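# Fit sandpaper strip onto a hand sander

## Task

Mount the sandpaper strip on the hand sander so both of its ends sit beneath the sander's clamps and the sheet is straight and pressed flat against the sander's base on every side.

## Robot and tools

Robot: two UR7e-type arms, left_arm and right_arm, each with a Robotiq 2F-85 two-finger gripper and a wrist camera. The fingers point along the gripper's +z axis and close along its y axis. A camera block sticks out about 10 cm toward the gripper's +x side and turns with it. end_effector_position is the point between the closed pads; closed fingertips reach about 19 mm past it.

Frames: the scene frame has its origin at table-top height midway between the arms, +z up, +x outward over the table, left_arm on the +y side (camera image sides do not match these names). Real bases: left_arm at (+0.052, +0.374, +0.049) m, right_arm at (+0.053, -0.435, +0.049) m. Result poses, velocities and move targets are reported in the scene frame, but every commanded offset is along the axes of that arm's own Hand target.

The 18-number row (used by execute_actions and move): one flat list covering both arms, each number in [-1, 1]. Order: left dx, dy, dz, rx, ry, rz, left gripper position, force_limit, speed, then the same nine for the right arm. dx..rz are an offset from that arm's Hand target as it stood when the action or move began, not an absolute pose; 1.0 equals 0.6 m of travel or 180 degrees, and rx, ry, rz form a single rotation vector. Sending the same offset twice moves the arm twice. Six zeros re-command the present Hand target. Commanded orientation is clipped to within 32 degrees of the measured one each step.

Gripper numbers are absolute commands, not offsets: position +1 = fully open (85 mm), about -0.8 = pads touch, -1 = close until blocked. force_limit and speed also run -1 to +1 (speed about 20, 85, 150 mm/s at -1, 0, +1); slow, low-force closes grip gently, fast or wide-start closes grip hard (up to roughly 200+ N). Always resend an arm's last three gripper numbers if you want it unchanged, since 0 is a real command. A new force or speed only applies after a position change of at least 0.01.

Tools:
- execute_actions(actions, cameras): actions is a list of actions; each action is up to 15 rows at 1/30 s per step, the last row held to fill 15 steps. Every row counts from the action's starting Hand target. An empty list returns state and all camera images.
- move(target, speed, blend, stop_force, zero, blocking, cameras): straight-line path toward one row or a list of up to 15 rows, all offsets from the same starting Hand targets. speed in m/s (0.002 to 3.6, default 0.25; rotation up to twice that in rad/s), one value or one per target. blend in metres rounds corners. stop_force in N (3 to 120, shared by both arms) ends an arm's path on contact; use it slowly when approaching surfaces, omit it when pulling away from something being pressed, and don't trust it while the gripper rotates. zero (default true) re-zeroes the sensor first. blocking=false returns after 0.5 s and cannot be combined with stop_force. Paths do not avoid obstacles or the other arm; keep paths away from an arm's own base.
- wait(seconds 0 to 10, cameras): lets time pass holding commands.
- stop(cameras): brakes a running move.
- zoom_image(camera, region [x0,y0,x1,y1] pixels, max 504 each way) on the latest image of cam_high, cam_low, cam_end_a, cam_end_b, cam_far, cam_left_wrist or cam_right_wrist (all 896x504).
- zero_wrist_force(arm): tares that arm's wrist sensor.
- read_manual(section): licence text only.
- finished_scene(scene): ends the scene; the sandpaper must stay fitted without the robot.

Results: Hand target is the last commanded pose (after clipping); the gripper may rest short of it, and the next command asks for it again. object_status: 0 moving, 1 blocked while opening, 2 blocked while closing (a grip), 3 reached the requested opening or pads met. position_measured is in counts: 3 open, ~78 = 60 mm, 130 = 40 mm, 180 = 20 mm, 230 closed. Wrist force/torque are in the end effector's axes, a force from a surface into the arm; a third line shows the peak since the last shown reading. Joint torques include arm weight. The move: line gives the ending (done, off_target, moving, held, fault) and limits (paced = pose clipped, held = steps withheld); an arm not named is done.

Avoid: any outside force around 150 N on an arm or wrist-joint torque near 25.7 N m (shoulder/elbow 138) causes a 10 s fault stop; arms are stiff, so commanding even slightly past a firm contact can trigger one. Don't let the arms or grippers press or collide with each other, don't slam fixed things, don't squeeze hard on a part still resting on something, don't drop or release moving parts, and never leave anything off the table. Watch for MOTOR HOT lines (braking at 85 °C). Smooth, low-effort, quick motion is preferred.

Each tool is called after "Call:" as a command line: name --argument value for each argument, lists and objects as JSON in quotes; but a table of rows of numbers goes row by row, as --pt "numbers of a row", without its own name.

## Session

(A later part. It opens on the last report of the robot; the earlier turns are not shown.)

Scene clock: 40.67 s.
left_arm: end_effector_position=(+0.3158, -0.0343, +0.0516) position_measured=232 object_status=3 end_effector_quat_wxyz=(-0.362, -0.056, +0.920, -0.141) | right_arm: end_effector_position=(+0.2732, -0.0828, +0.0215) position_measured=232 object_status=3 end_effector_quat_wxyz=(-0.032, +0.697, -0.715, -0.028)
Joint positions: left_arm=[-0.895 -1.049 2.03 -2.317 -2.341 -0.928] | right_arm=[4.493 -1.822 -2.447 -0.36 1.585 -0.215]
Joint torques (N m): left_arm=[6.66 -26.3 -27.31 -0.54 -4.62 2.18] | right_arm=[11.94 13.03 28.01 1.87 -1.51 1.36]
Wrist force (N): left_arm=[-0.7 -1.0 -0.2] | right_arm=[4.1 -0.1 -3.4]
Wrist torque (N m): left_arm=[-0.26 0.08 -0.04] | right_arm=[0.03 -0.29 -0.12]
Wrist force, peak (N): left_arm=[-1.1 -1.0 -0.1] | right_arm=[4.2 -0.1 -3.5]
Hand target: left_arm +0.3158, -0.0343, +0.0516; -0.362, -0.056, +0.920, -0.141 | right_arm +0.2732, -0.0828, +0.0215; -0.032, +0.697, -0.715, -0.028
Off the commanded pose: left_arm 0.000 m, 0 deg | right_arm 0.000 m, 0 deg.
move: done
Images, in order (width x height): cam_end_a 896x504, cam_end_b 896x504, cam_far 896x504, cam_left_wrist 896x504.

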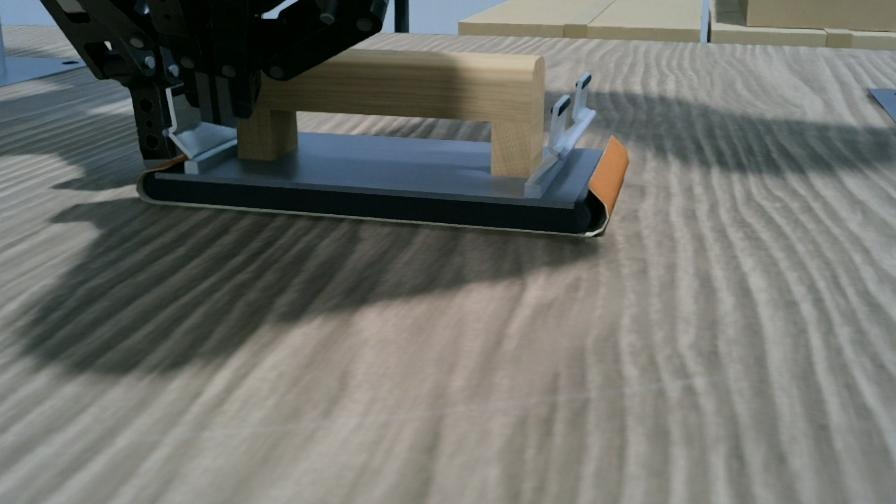

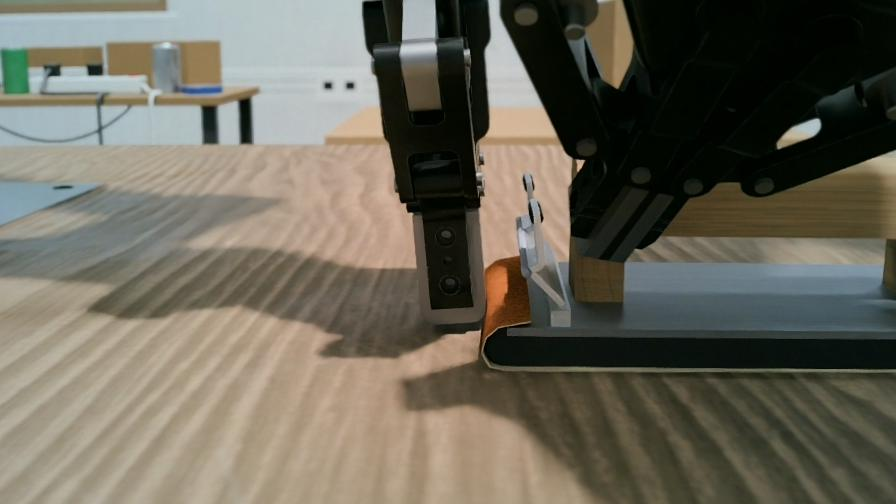

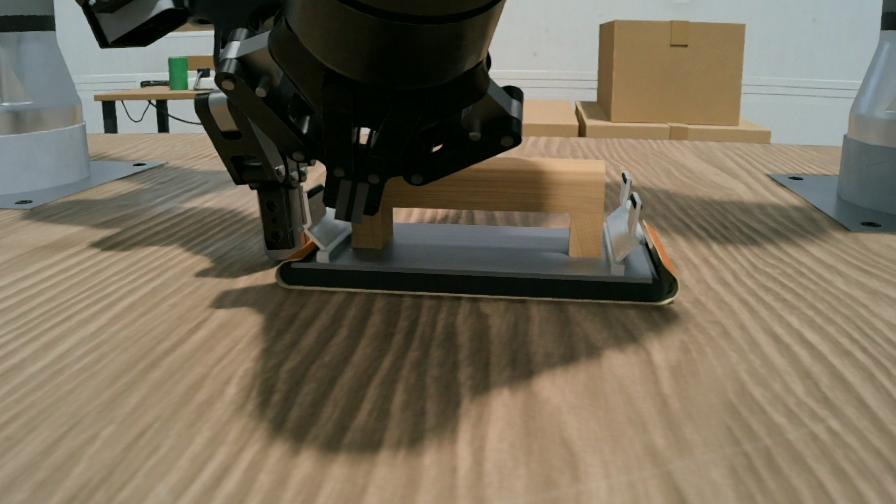

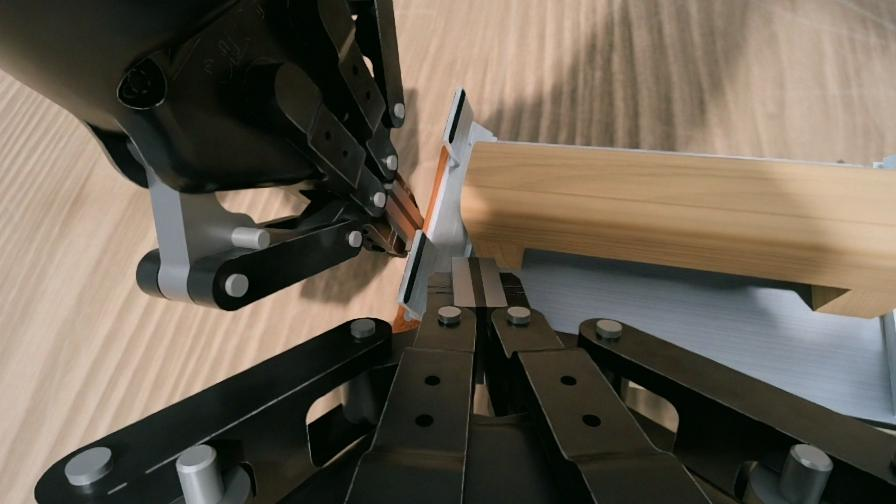

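Call:
move --target '[-0.0020, -0.0318, 0.0122, 0, 0, 0, -1.0, 0.0, 0.0, 0, 0, 0, 0, 0, 0, -1.0, 0.0, 0.0]' --speed 0.03 --stop_force 15 --cameras '["cam_end_b", "cam_far", "cam_left_wrist", "cam_end_a"]'

Call:
zoom_image --camera "cam_end_b" --region '[430, 150, 670, 390]'

Call:
zoom_image --camera "cam_left_wrist" --region '[350, 90, 590, 330]'

Scene clock: 42.47 s.
left_arm: end_effector_position=(+0.3158, -0.0472, +0.0505) position_measured=232 object_status=3 end_effector_quat_wxyz=(-0.362, -0.056, +0.920, -0.141) | right_arm: end_effector_position=(+0.2732, -0.0828, +0.0215) position_measured=232 object_status=3 end_effector_quat_wxyz=(-0.032, +0.697, -0.715, -0.028)
Joint positions: left_arm=[-0.91 -1.032 2.008 -2.325 -2.344 -0.948] | right_arm=[4.493 -1.822 -2.447 -0.36 1.585 -0.215]
Joint torques (N m): left_arm=[6.39 -49.06 -1.8 -0.73 0.93 2.04] | right_arm=[11.69 16.08 27.77 5.2 -1.61 1.37]
Wrist force (N): left_arm=[0.4 0.9 -1.8] | right_arm=[5.3 0.4 -3.3]
Wrist torque (N m): left_arm=[-0.23 0.01 -0.04] | right_arm=[-0.01 -0.29 -0.10]
Wrist force, peak (N): left_arm=[1.2 3.4 -2.6] | right_arm=[6.4 1.2 -3.6]
Hand target: left_arm +0.3158, -0.0472, +0.0505; -0.362, -0.056, +0.920, -0.141 (not the last commanded pose) | right_arm +0.2732, -0.0828, +0.0215; -0.032, +0.697, -0.715, -0.028
Off the commanded pose: left_arm 0.008 m, 0 deg | right_arm 0.000 m, 0 deg.
move: held (left_arm; a check stopped the path); limits=held
pose unreachable (left arm): on one or more control steps of this call, first in action 0 (counted from 0), this arm could not follow its commanded pose, so it was not sent that pose on those steps. It may still have moved: this result reports where it is.
cause: moving toward the commanded pose would bring a part of the arm too close to another arm (this arm's gripper and the right arm's gripper, at the place that arm is still heading or pushing toward).
Images, in order (width x height): cam_end_a 896x504, cam_end_b 896x504, cam_far 896x504, cam_left_wrist 896x504.

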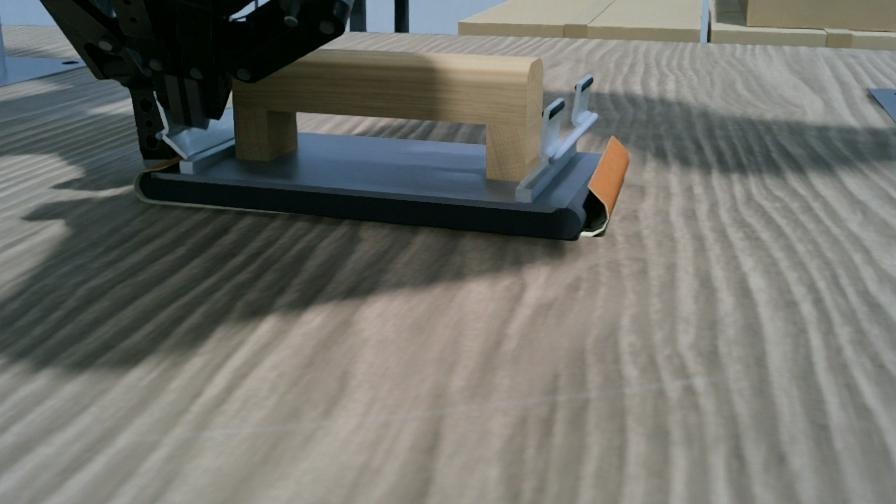

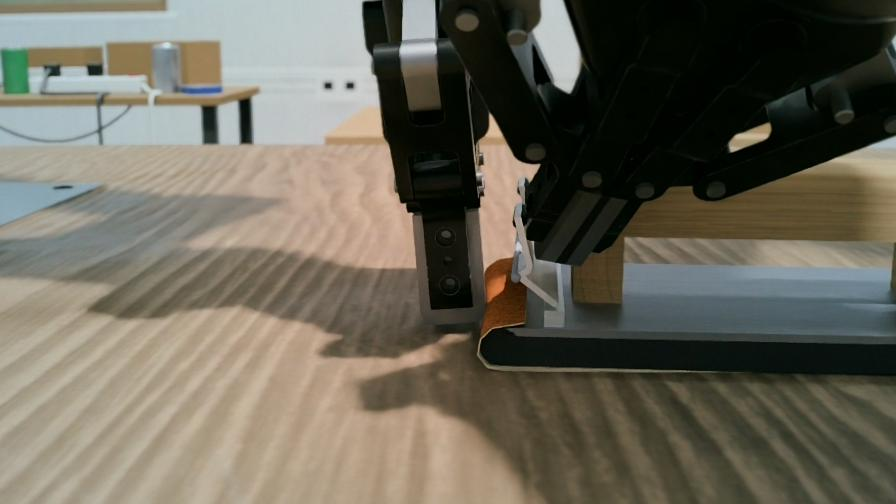

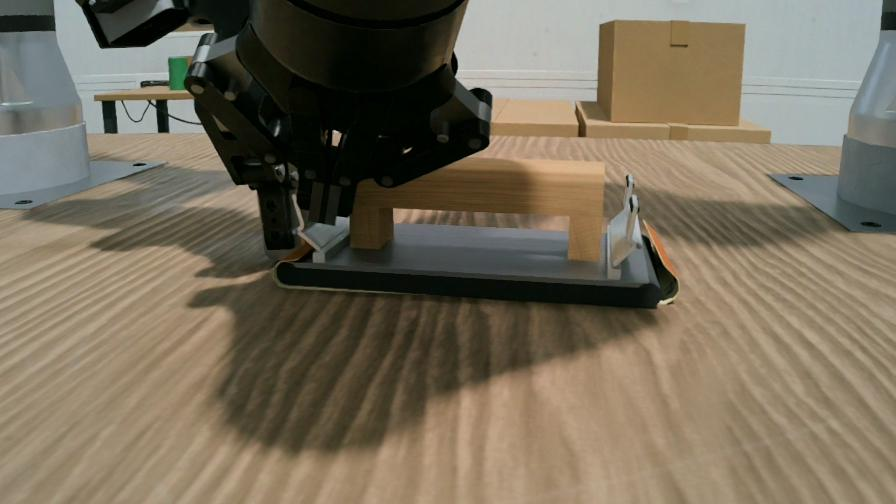

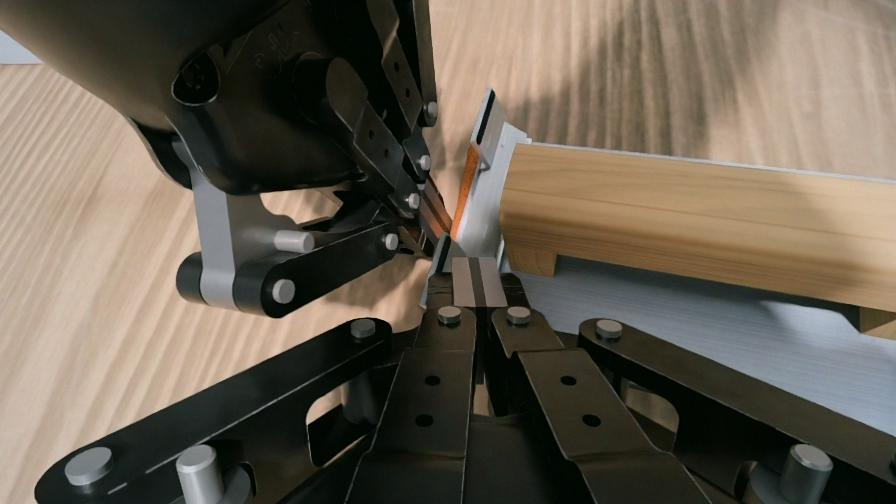

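Scaled by 2.100 from the camera's 896x504 image, which has a finer 1280x720 frame.

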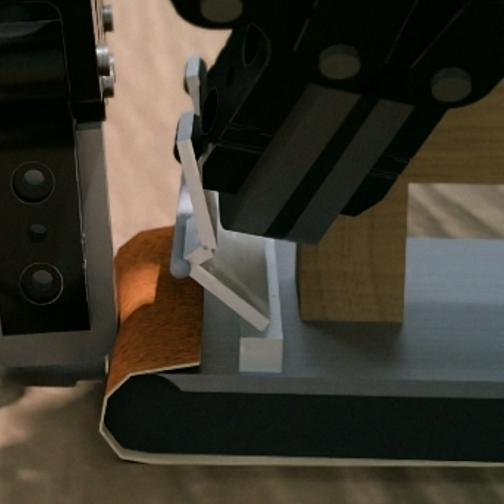

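Scaled by 2.100 from the camera's 896x504 image, which has a finer 1280x720 frame.

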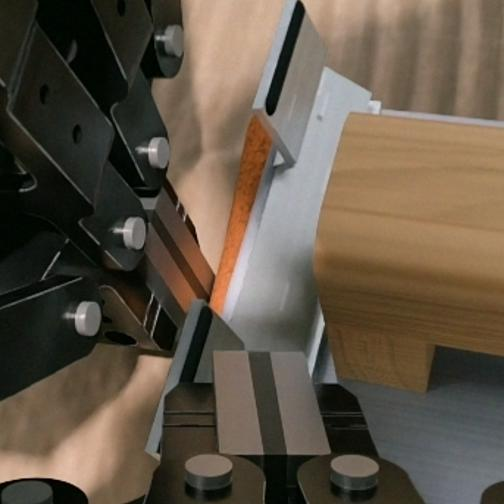

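Call:
move --pt "0 0.0191 -0.0060 0 0 0 -1.0 0.0 0.0 0.0332 -0.001 -0.0029 0 0 0 -1.0 0.0 0.0" --pt "0.068 0.0098 -0.0798 0 0 0 -1.0 0.0 0.0 0.0455 -0.0015 -0.0542 0 0 0 -1.0 0.0 0.0" --speed 0.1 --blend 0.004 --cameras '["cam_end_a", "cam_end_b", "cam_far", "cam_left_wrist"]'

Call:
zoom_image --camera "cam_end_b" --region '[430, 150, 670, 390]'

Call:
zoom_image --camera "cam_far" --region '[240, 140, 700, 330]'

Call:
zoom_image --camera "cam_end_a" --region '[440, 40, 700, 250]'

Scene clock: 49.57 s.
left_arm: end_effector_position=(+0.3158, -0.0273, +0.1104) position_measured=232 object_status=3 end_effector_quat_wxyz=(-0.362, -0.056, +0.920, -0.141) | right_arm: end_effector_position=(+0.2732, -0.1128, +0.0516) position_measured=232 object_status=3 end_effector_quat_wxyz=(-0.032, +0.697, -0.715, -0.028)
Joint positions: left_arm=[-0.887 -1.179 2.013 -2.162 -2.339 -0.917] | right_arm=[4.472 -1.675 -2.492 -0.463 1.586 -0.235]
Joint torques (N m): left_arm=[6.33 -45.81 -30.05 -0.71 1.06 1.86] | right_arm=[-9.11 36.92 29.22 0.9 1.49 -1.2]
Wrist force (N): left_arm=[-0.4 -0.7 -0.3] | right_arm=[0.5 0.1 -1.0]
Wrist torque (N m): left_arm=[-0.22 0.00 -0.02] | right_arm=[0.06 -0.23 0.00]
Wrist force, peak (N): left_arm=[0.4 0.8 -2.2] | right_arm=[5.6 0.3 -3.7]
Hand target: left_arm +0.3158, -0.0273, +0.1105; -0.362, -0.056, +0.920, -0.141 | right_arm +0.2732, -0.1128, +0.0516; -0.032, +0.697, -0.715, -0.028
Off the commanded pose: left_arm 0.000 m, 0 deg | right_arm 0.000 m, 0 deg.
move: done
Images, in order (width x height): cam_end_a 896x504, cam_end_b 896x504, cam_far 896x504, cam_left_wrist 896x504.

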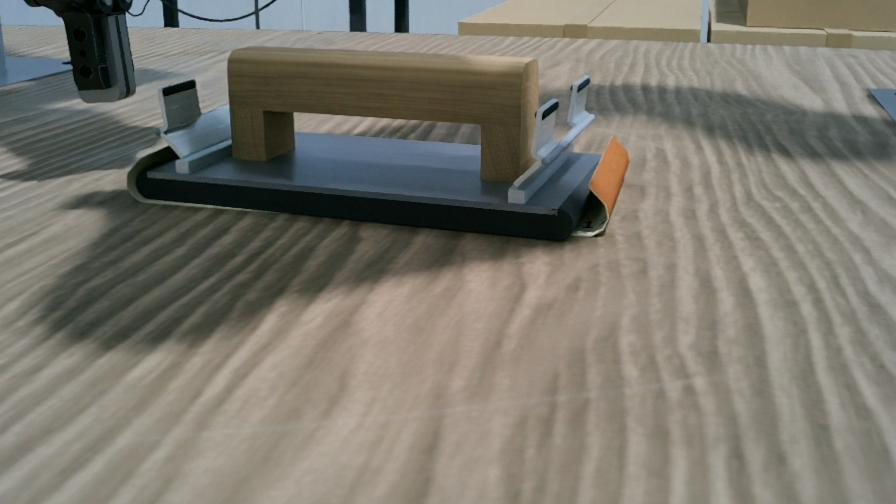

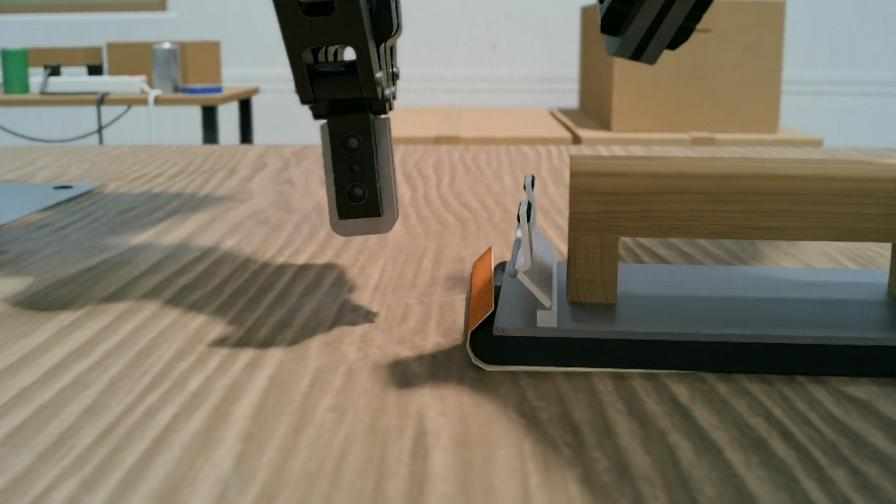

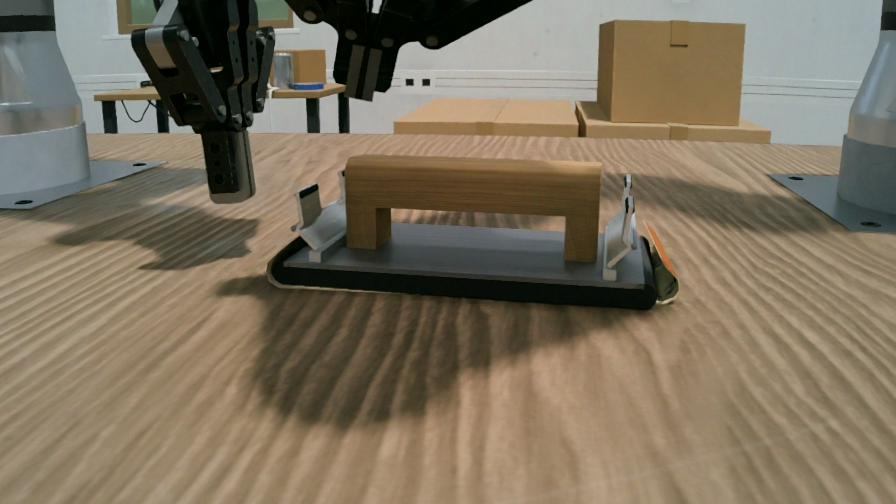

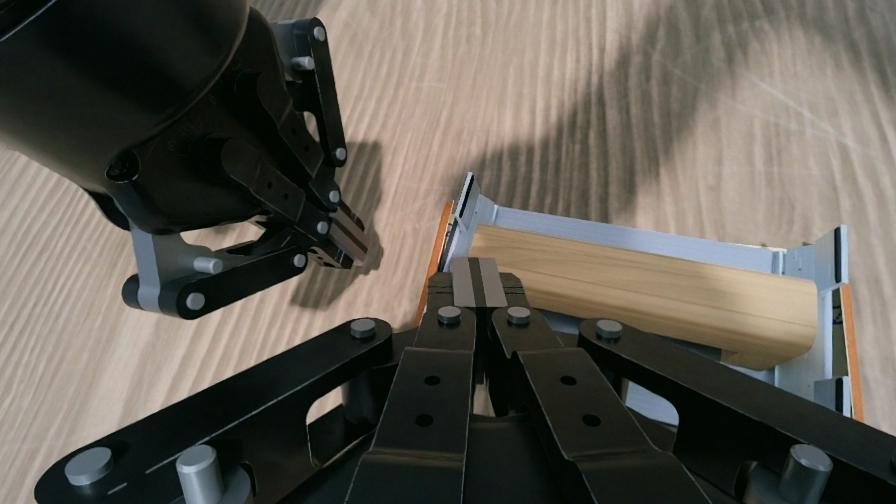

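Scaled by 2.100 from the camera's 896x504 image, which has a finer 1280x720 frame.

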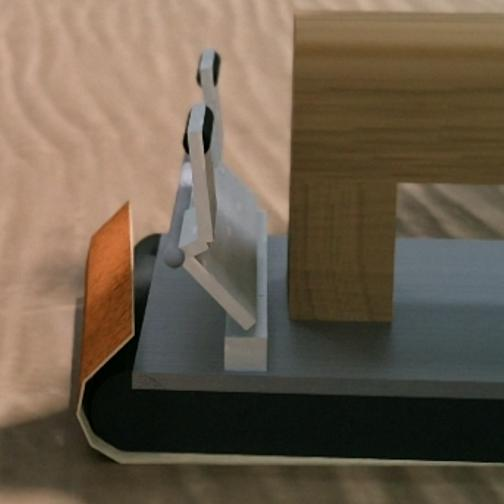

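Scaled by 1.096 from the camera's 896x504 image, which has a finer 1280x720 frame.

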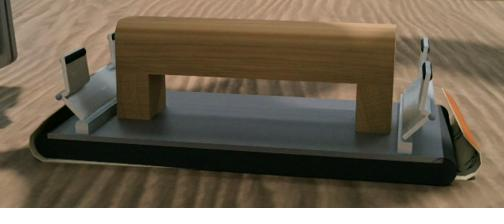

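Scaled by 1.938 from the camera's 896x504 image, which has a finer 1280x720 frame.

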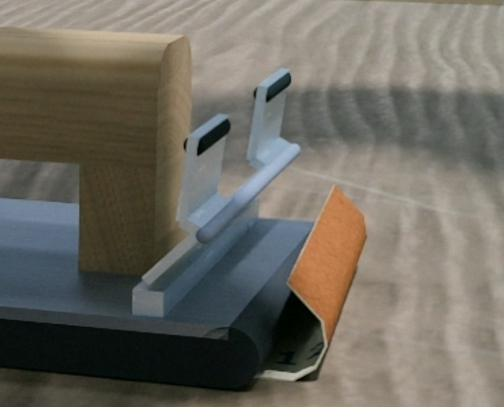

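I'll look at the current state from all cameras before re-squaring the base on the paper.

Call:
execute_actions --actions '[]' --cameras '["cam_high","cam_end_a","cam_end_b","cam_left_wrist","cam_right_wrist","cam_far"]'

Scene clock: 50.40 s.
left_arm: end_effector_position=(+0.3158, -0.0273, +0.1105) position_measured=232 object_status=3 end_effector_quat_wxyz=(-0.362, -0.056, +0.920, -0.141) | right_arm: end_effector_position=(+0.2732, -0.1128, +0.0516) position_measured=232 object_status=3 end_effector_quat_wxyz=(-0.032, +0.697, -0.715, -0.028)
Joint positions: left_arm=[-0.887 -1.179 2.013 -2.162 -2.339 -0.917] | right_arm=[4.472 -1.674 -2.492 -0.463 1.586 -0.235]
Joint velocities: within noise
Joint torques (N m): left_arm=[6.41 -47.27 -30.75 -0.65 1.18 2.06] | right_arm=[-9.41 36.05 29.3 1.49 1.63 -1.28]
Motor temperatures (°C): left_arm=[28 31 27 35 33 33] | right_arm=[27 29 29 37 35 30]
Wrist force (N): left_arm=[-0.6 -0.7 -0.2] | right_arm=[0.1 0.1 -1.4]
Wrist torque (N m): left_arm=[-0.22 0.04 -0.03] | right_arm=[0.06 -0.14 0.00]
Wrist force, peak (N): left_arm=[-0.7 -0.8 -0.4] | right_arm=[0.2 0.5 -1.5]
Hand target: left_arm +0.3158, -0.0273, +0.1105; -0.362, -0.056, +0.920, -0.141 | right_arm +0.2732, -0.1128, +0.0516; -0.032, +0.697, -0.715, -0.028
Tool commands: left_gripper/position=-1.0 left_gripper/force_limit=+0.0 left_gripper/speed=+0.0 right_gripper/position=-1.0 right_gripper/force_limit=+0.0 right_gripper/speed=+0.0
Off the commanded pose: left_arm 0.000 m, 0 deg | right_arm 0.000 m, 0 deg.
Images, in order (width x height): cam_high 896x504, cam_end_a 896x504, cam_end_b 896x504, cam_far 896x504, cam_left_wrist 896x504, cam_right_wrist 896x504.

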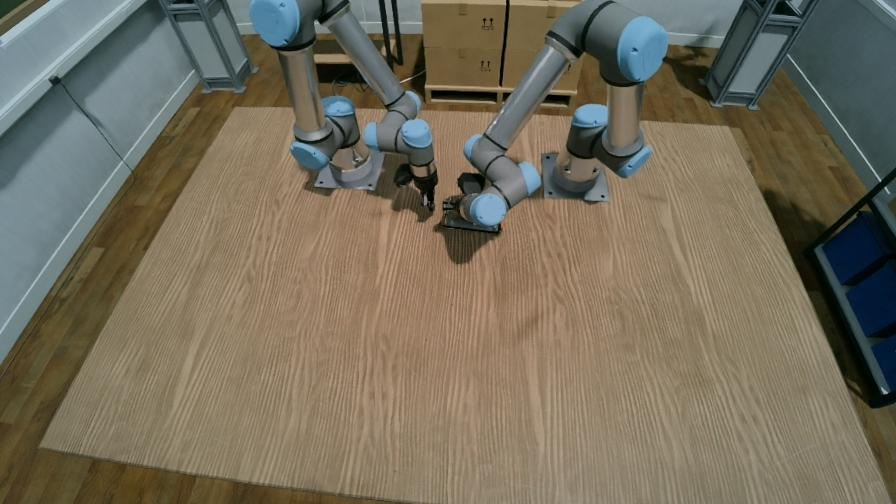

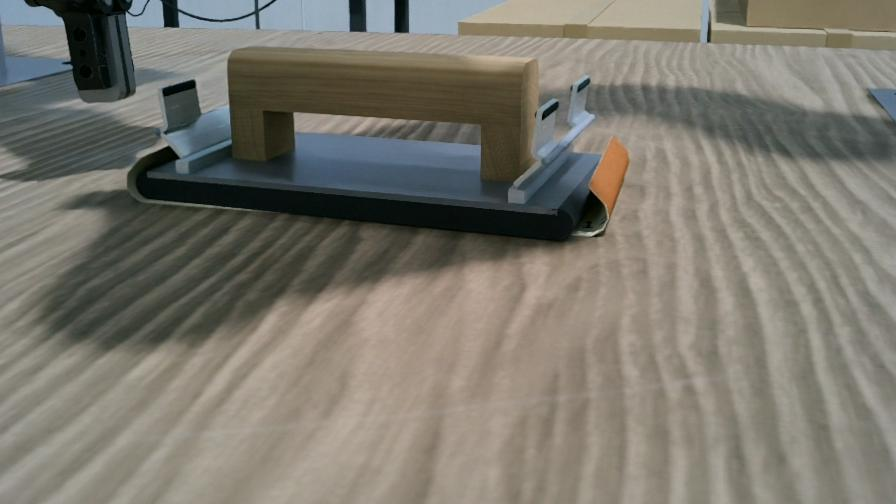

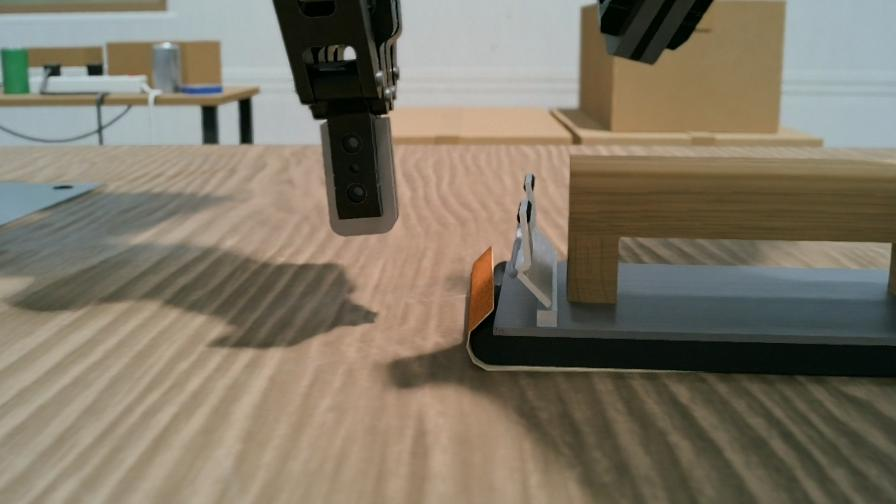

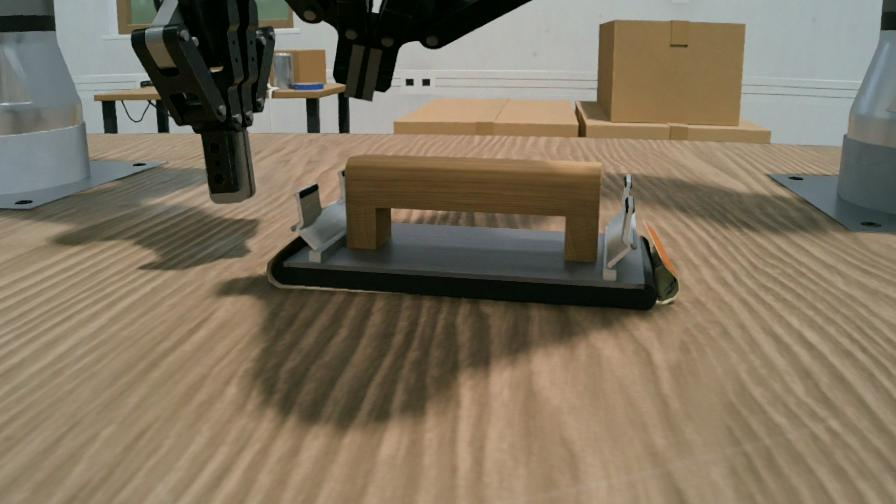

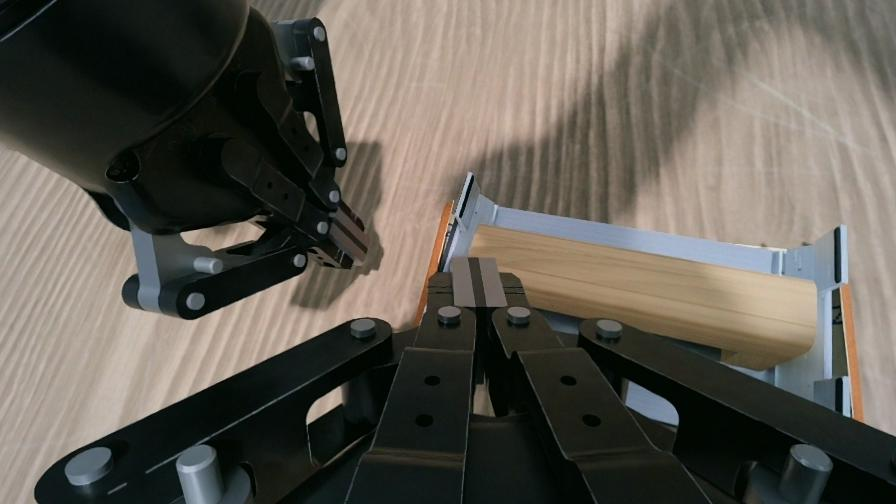

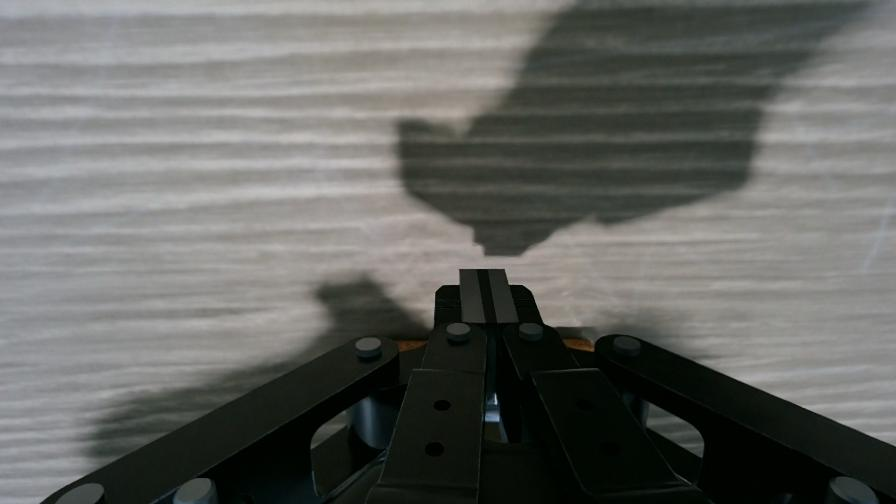

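Call:
move --target '[-0.0172, 0.0651, -0.0837, -0.0956, -0.1262, 0.0194, -1, 0, 0, 0, 0, 0, 0, 0, 0, -1, 0, 0]' --speed 0.3 --cameras '["cam_left_wrist"]'

Scene clock: 53.63 s.
left_arm: end_effector_position=(+0.3481, +0.0250, +0.1300) position_measured=232 object_status=3 end_effector_quat_wxyz=(-0.174, +0.000, +0.985, +0.000) | right_arm: end_effector_position=(+0.2732, -0.1128, +0.0516) position_measured=232 object_status=3 end_effector_quat_wxyz=(-0.032, +0.697, -0.715, -0.028)
Joint positions: left_arm=[-0.989 -1.356 2.002 -2.021 -1.863 -0.968] | right_arm=[4.472 -1.674 -2.492 -0.463 1.586 -0.235]
Joint torques (N m): left_arm=[-4.53 -40.59 -5.16 -0.51 2.22 -2.15] | right_arm=[-9.86 35.34 27.94 1.27 1.49 -1.38]
Wrist force (N): left_arm=[-1.6 -0.1 0.5] | right_arm=[0.1 0.3 -1.1]
Wrist torque (N m): left_arm=[-0.01 0.31 0.08] | right_arm=[0.10 -0.14 0.00]
Wrist force, peak (N): left_arm=[-1.6 -0.1 0.5] | right_arm=[0.3 0.4 -1.6]
Hand target: left_arm +0.3481, +0.0250, +0.1300; -0.174, +0.000, +0.985, +0.000 | right_arm +0.2732, -0.1128, +0.0516; -0.032, +0.697, -0.715, -0.028
Off the commanded pose: left_arm 0.000 m, 0 deg | right_arm 0.000 m, 0 deg.
move: done
Images, in order (width x height): cam_left_wrist 896x504.

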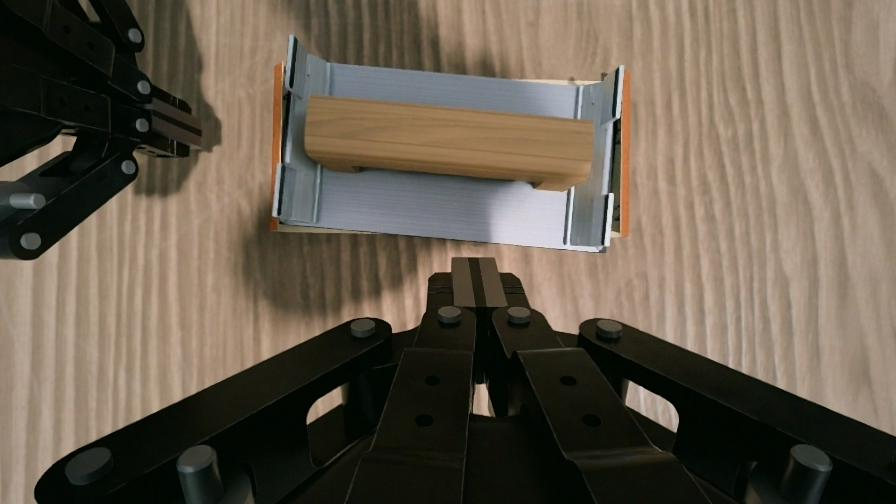

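Call:
zoom_image --camera "cam_left_wrist" --region '[250, 20, 460, 270]'

Call:
zoom_image --camera "cam_left_wrist" --region '[450, 20, 660, 270]'

Scaled by 2.016 from the camera's 896x504 image, which has a finer 1280x720 frame.

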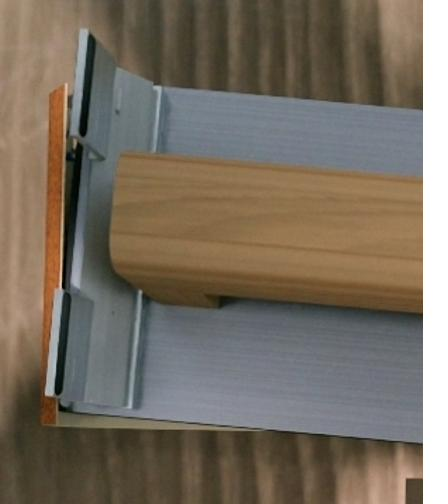

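Scaled by 2.016 from the camera's 896x504 image, which has a finer 1280x720 frame.

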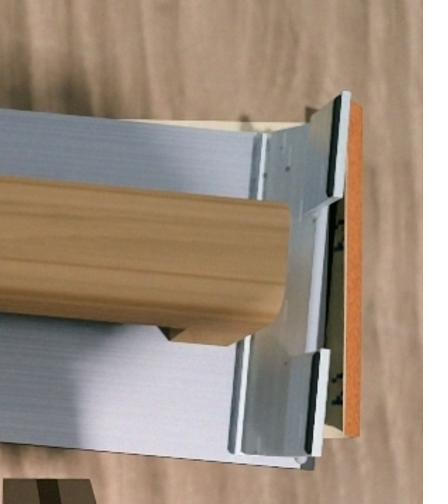

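Call:
move --target '[0.0964, -0.0142, 0.0794, -0.0924, -0.0841, 0.5241, 0.45, -1, 0, 0, 0, 0, 0, 0, 0, -1, 0, 0]' --speed 0.4 --cameras '["cam_left_wrist", "cam_high"]'

Scene clock: 58.50 s.
left_arm: end_effector_position=(+0.2774, +0.0165, +0.1051) position_measured=72 object_status=3 end_effector_quat_wxyz=(-0.001, +0.740, +0.673, +0.000) | right_arm: end_effector_position=(+0.2732, -0.1128, +0.0516) position_measured=232 object_status=3 end_effector_quat_wxyz=(-0.032, +0.697, -0.715, -0.028)
Joint positions: left_arm=[-1.32 -1.521 2.296 -2.344 -1.572 0.337] | right_arm=[4.472 -1.674 -2.492 -0.463 1.586 -0.235]
Joint torques (N m): left_arm=[-5.86 -32.75 -5.13 -4.14 2.49 1.95] | right_arm=[-10.31 35.47 28.08 1.11 1.44 -1.43]
Wrist force (N): left_arm=[-2.1 1.0 0.4] | right_arm=[0.6 0.1 -1.3]
Wrist torque (N m): left_arm=[0.10 0.54 0.00] | right_arm=[0.07 -0.22 0.00]
Wrist force, peak (N): left_arm=[-2.2 0.9 0.5] | right_arm=[0.4 0.3 -1.7]
Hand target: left_arm +0.2774, +0.0165, +0.1051; -0.001, +0.740, +0.673, +0.000 | right_arm +0.2732, -0.1128, +0.0516; -0.032, +0.697, -0.715, -0.028
Off the commanded pose: left_arm 0.000 m, 0 deg | right_arm 0.000 m, 0 deg.
move: done
Images, in order (width x height): cam_high 896x504, cam_left_wrist 896x504.

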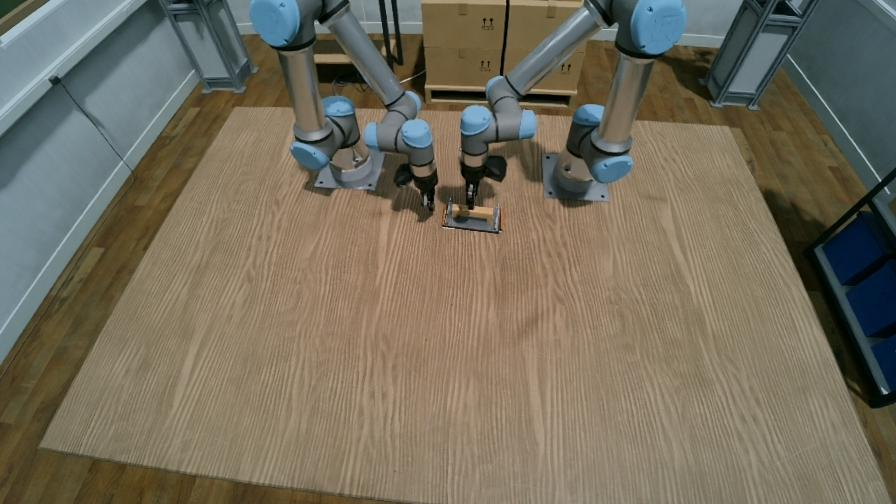

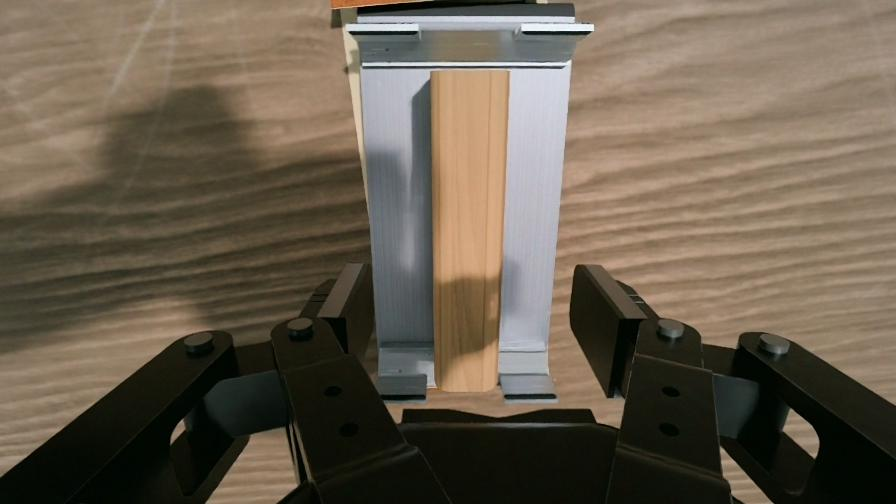

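Call:
move --target '[0, 0, 0.0917, 0, 0, 0, 0.45, -1, 0, 0, 0, 0, 0, 0, 0, -1, 0, 0]' --speed 0.15 --stop_force 10 --cameras '["cam_left_wrist"]'

Scene clock: 60.43 s.
left_arm: end_effector_position=(+0.2773, +0.0165, +0.0500) position_measured=72 object_status=3 end_effector_quat_wxyz=(+0.000, +0.740, +0.673, +0.000) | right_arm: end_effector_position=(+0.2732, -0.1128, +0.0516) position_measured=232 object_status=3 end_effector_quat_wxyz=(-0.032, +0.697, -0.715, -0.028)
Joint positions: left_arm=[-1.32 -1.386 2.351 -2.536 -1.572 0.337] | right_arm=[4.472 -1.674 -2.492 -0.463 1.586 -0.235]
Joint torques (N m): left_arm=[6.16 -12.74 -1.93 -4.41 -0.41 2.07] | right_arm=[-9.57 35.53 28 1.32 1.19 -1.35]
Wrist force (N): left_arm=[-2.1 1.1 0.3] | right_arm=[0.3 0.4 -1.1]
Wrist torque (N m): left_arm=[0.16 0.53 0.02] | right_arm=[0.12 -0.18 0.00]
Wrist force, peak (N): left_arm=[-2.2 1.2 1.2] | right_arm=[0.9 0.5 -1.5]
Hand target: left_arm +0.2773, +0.0165, +0.0500; -0.001, +0.740, +0.673, +0.000 | right_arm +0.2732, -0.1128, +0.0516; -0.032, +0.697, -0.715, -0.028
Off the commanded pose: left_arm 0.000 m, 0 deg | right_arm 0.000 m, 0 deg.
move: done
Images, in order (width x height): cam_left_wrist 896x504.

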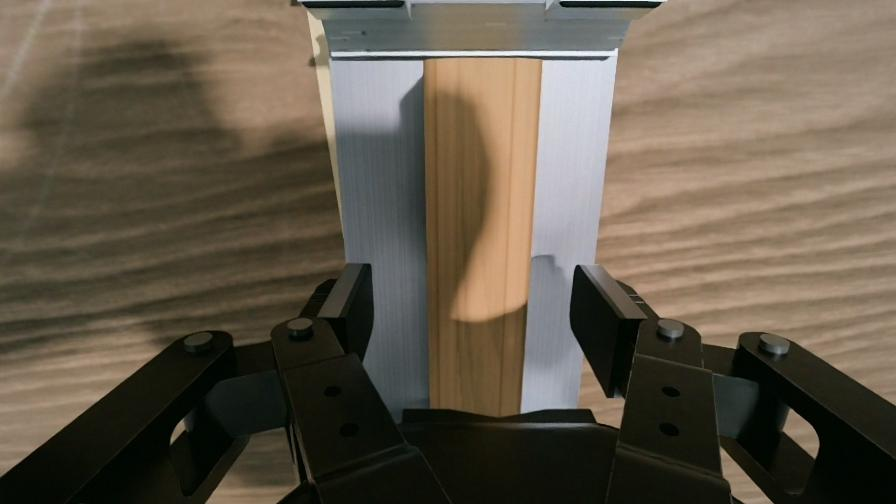

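Call:
move --target '[0, 0, 0, 0, 0, 0, -1, -1, -1, 0, 0, 0, 0, 0, 0, -1, 0, 0]' --cameras '["cam_left_wrist"]'

Scene clock: 62.47 s.
left_arm: end_effector_position=(+0.2773, +0.0165, +0.0500) position_measured=161 object_status=2 end_effector_quat_wxyz=(+0.000, +0.740, +0.673, +0.000) | right_arm: end_effector_position=(+0.2732, -0.1128, +0.0516) position_measured=232 object_status=3 end_effector_quat_wxyz=(-0.032, +0.697, -0.715, -0.028)
Joint positions: left_arm=[-1.32 -1.386 2.351 -2.536 -1.572 0.337] | right_arm=[4.472 -1.674 -2.492 -0.463 1.586 -0.235]
Joint torques (N m): left_arm=[6.12 -12.47 -1.52 -2.72 -1.83 2.1] | right_arm=[-8.44 36.04 27.45 1.22 1.23 -1.25]
Wrist force (N): left_arm=[-0.2 2.1 -10.3] | right_arm=[0.2 0.1 -1.0]
Wrist torque (N m): left_arm=[0.10 0.50 -0.05] | right_arm=[0.07 -0.16 0.00]
Wrist force, peak (N): left_arm=[0.0 2.0 -10.5] | right_arm=[0.8 0.2 -1.5]
Hand target: left_arm +0.2773, +0.0165, +0.0500; -0.001, +0.740, +0.673, +0.000 | right_arm +0.2732, -0.1128, +0.0516; -0.032, +0.697, -0.715, -0.028
Off the commanded pose: left_arm 0.000 m, 0 deg | right_arm 0.000 m, 0 deg.
move: done
Images, in order (width x height): cam_left_wrist 896x504.

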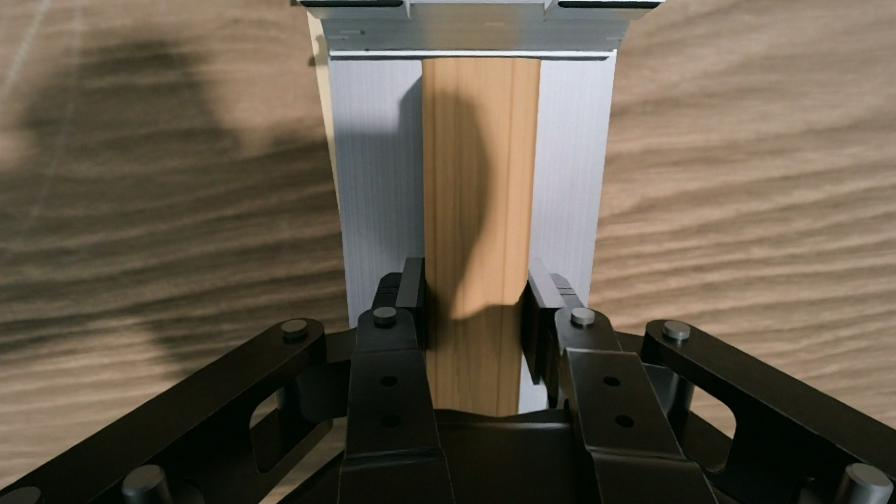

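Call:
move --target '[0, 0, -0.0042, 0, 0, 0, -1, -1, -1, 0, 0, 0, 0, 0, 0, -1, 0, 0]' --speed 0.03 --cameras '["cam_left_wrist", "cam_end_b", "cam_end_a", "cam_far"]'

Call:
zoom_image --camera "cam_far" --region '[240, 130, 700, 330]'

Scene clock: 63.30 s.
left_arm: end_effector_position=(+0.2773, +0.0165, +0.0525) position_measured=161 object_status=2 end_effector_quat_wxyz=(-0.001, +0.740, +0.673, +0.000) | right_arm: end_effector_position=(+0.2732, -0.1128, +0.0516) position_measured=232 object_status=3 end_effector_quat_wxyz=(-0.032, +0.697, -0.715, -0.028)
Joint positions: left_arm=[-1.32 -1.393 2.349 -2.527 -1.572 0.337] | right_arm=[4.472 -1.674 -2.492 -0.463 1.586 -0.235]
Joint torques (N m): left_arm=[2.8 -36.93 -29.51 -1.35 -1.99 2.1] | right_arm=[-9.76 35.1 28.71 1.36 1.09 -1.27]
Wrist force (N): left_arm=[-2.3 0.9 4.5] | right_arm=[0.6 0.6 -1.3]
Wrist torque (N m): left_arm=[0.12 0.54 0.02] | right_arm=[0.14 -0.23 0.00]
Wrist force, peak (N): left_arm=[-0.1 2.1 -10.7] | right_arm=[0.3 0.4 -1.5]
Hand target: left_arm +0.2773, +0.0165, +0.0526; -0.001, +0.740, +0.673, +0.000 | right_arm +0.2732, -0.1128, +0.0516; -0.032, +0.697, -0.715, -0.028
Off the commanded pose: left_arm 0.000 m, 0 deg | right_arm 0.000 m, 0 deg.
move: done
Images, in order (width x height): cam_end_a 896x504, cam_end_b 896x504, cam_far 896x504, cam_left_wrist 896x504.

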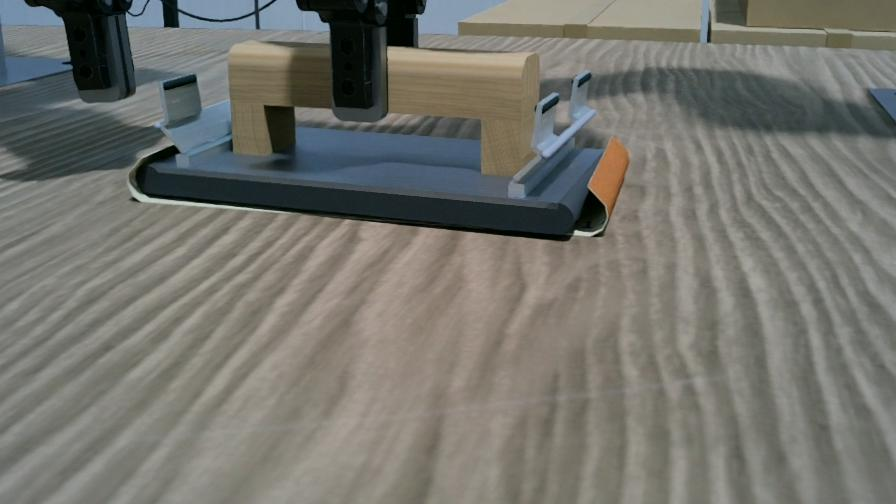

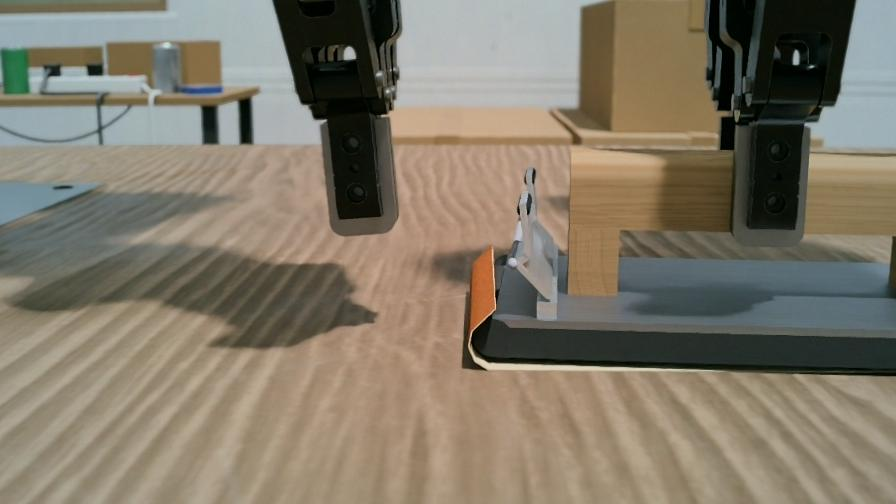

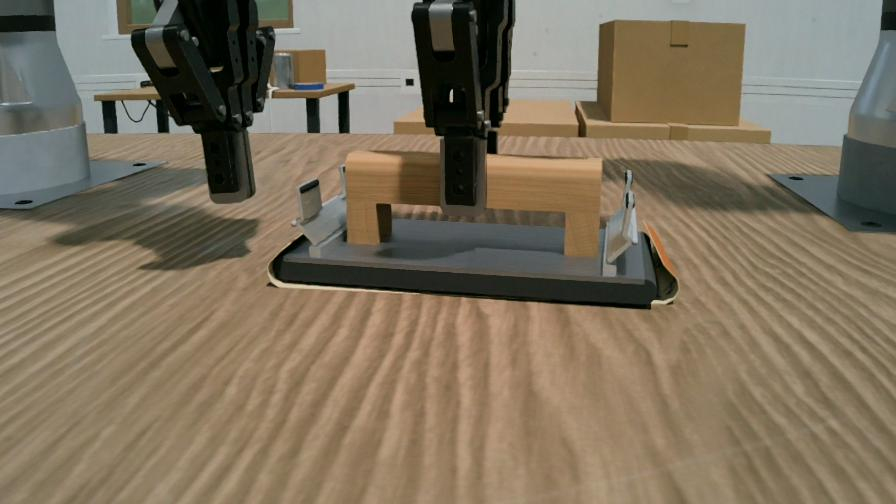

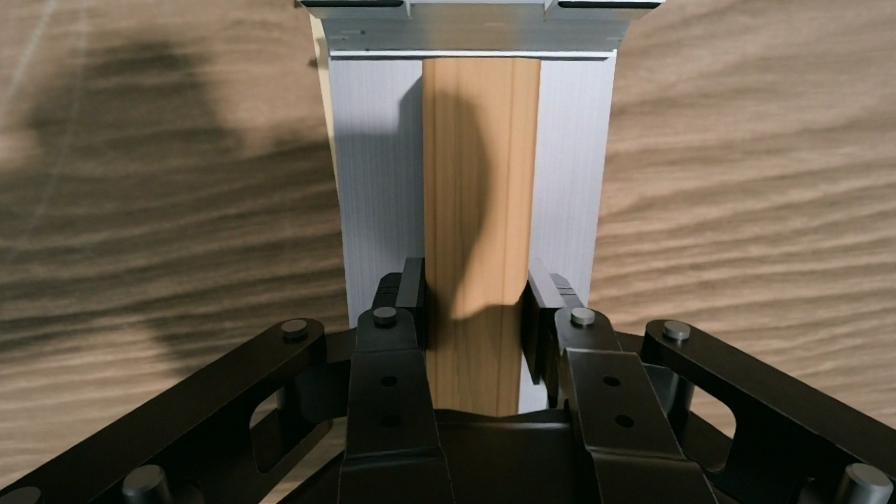

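Scaled by 1.096 from the camera's 896x504 image, which has a finer 1280x720 frame.

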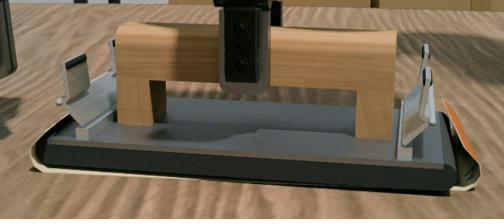

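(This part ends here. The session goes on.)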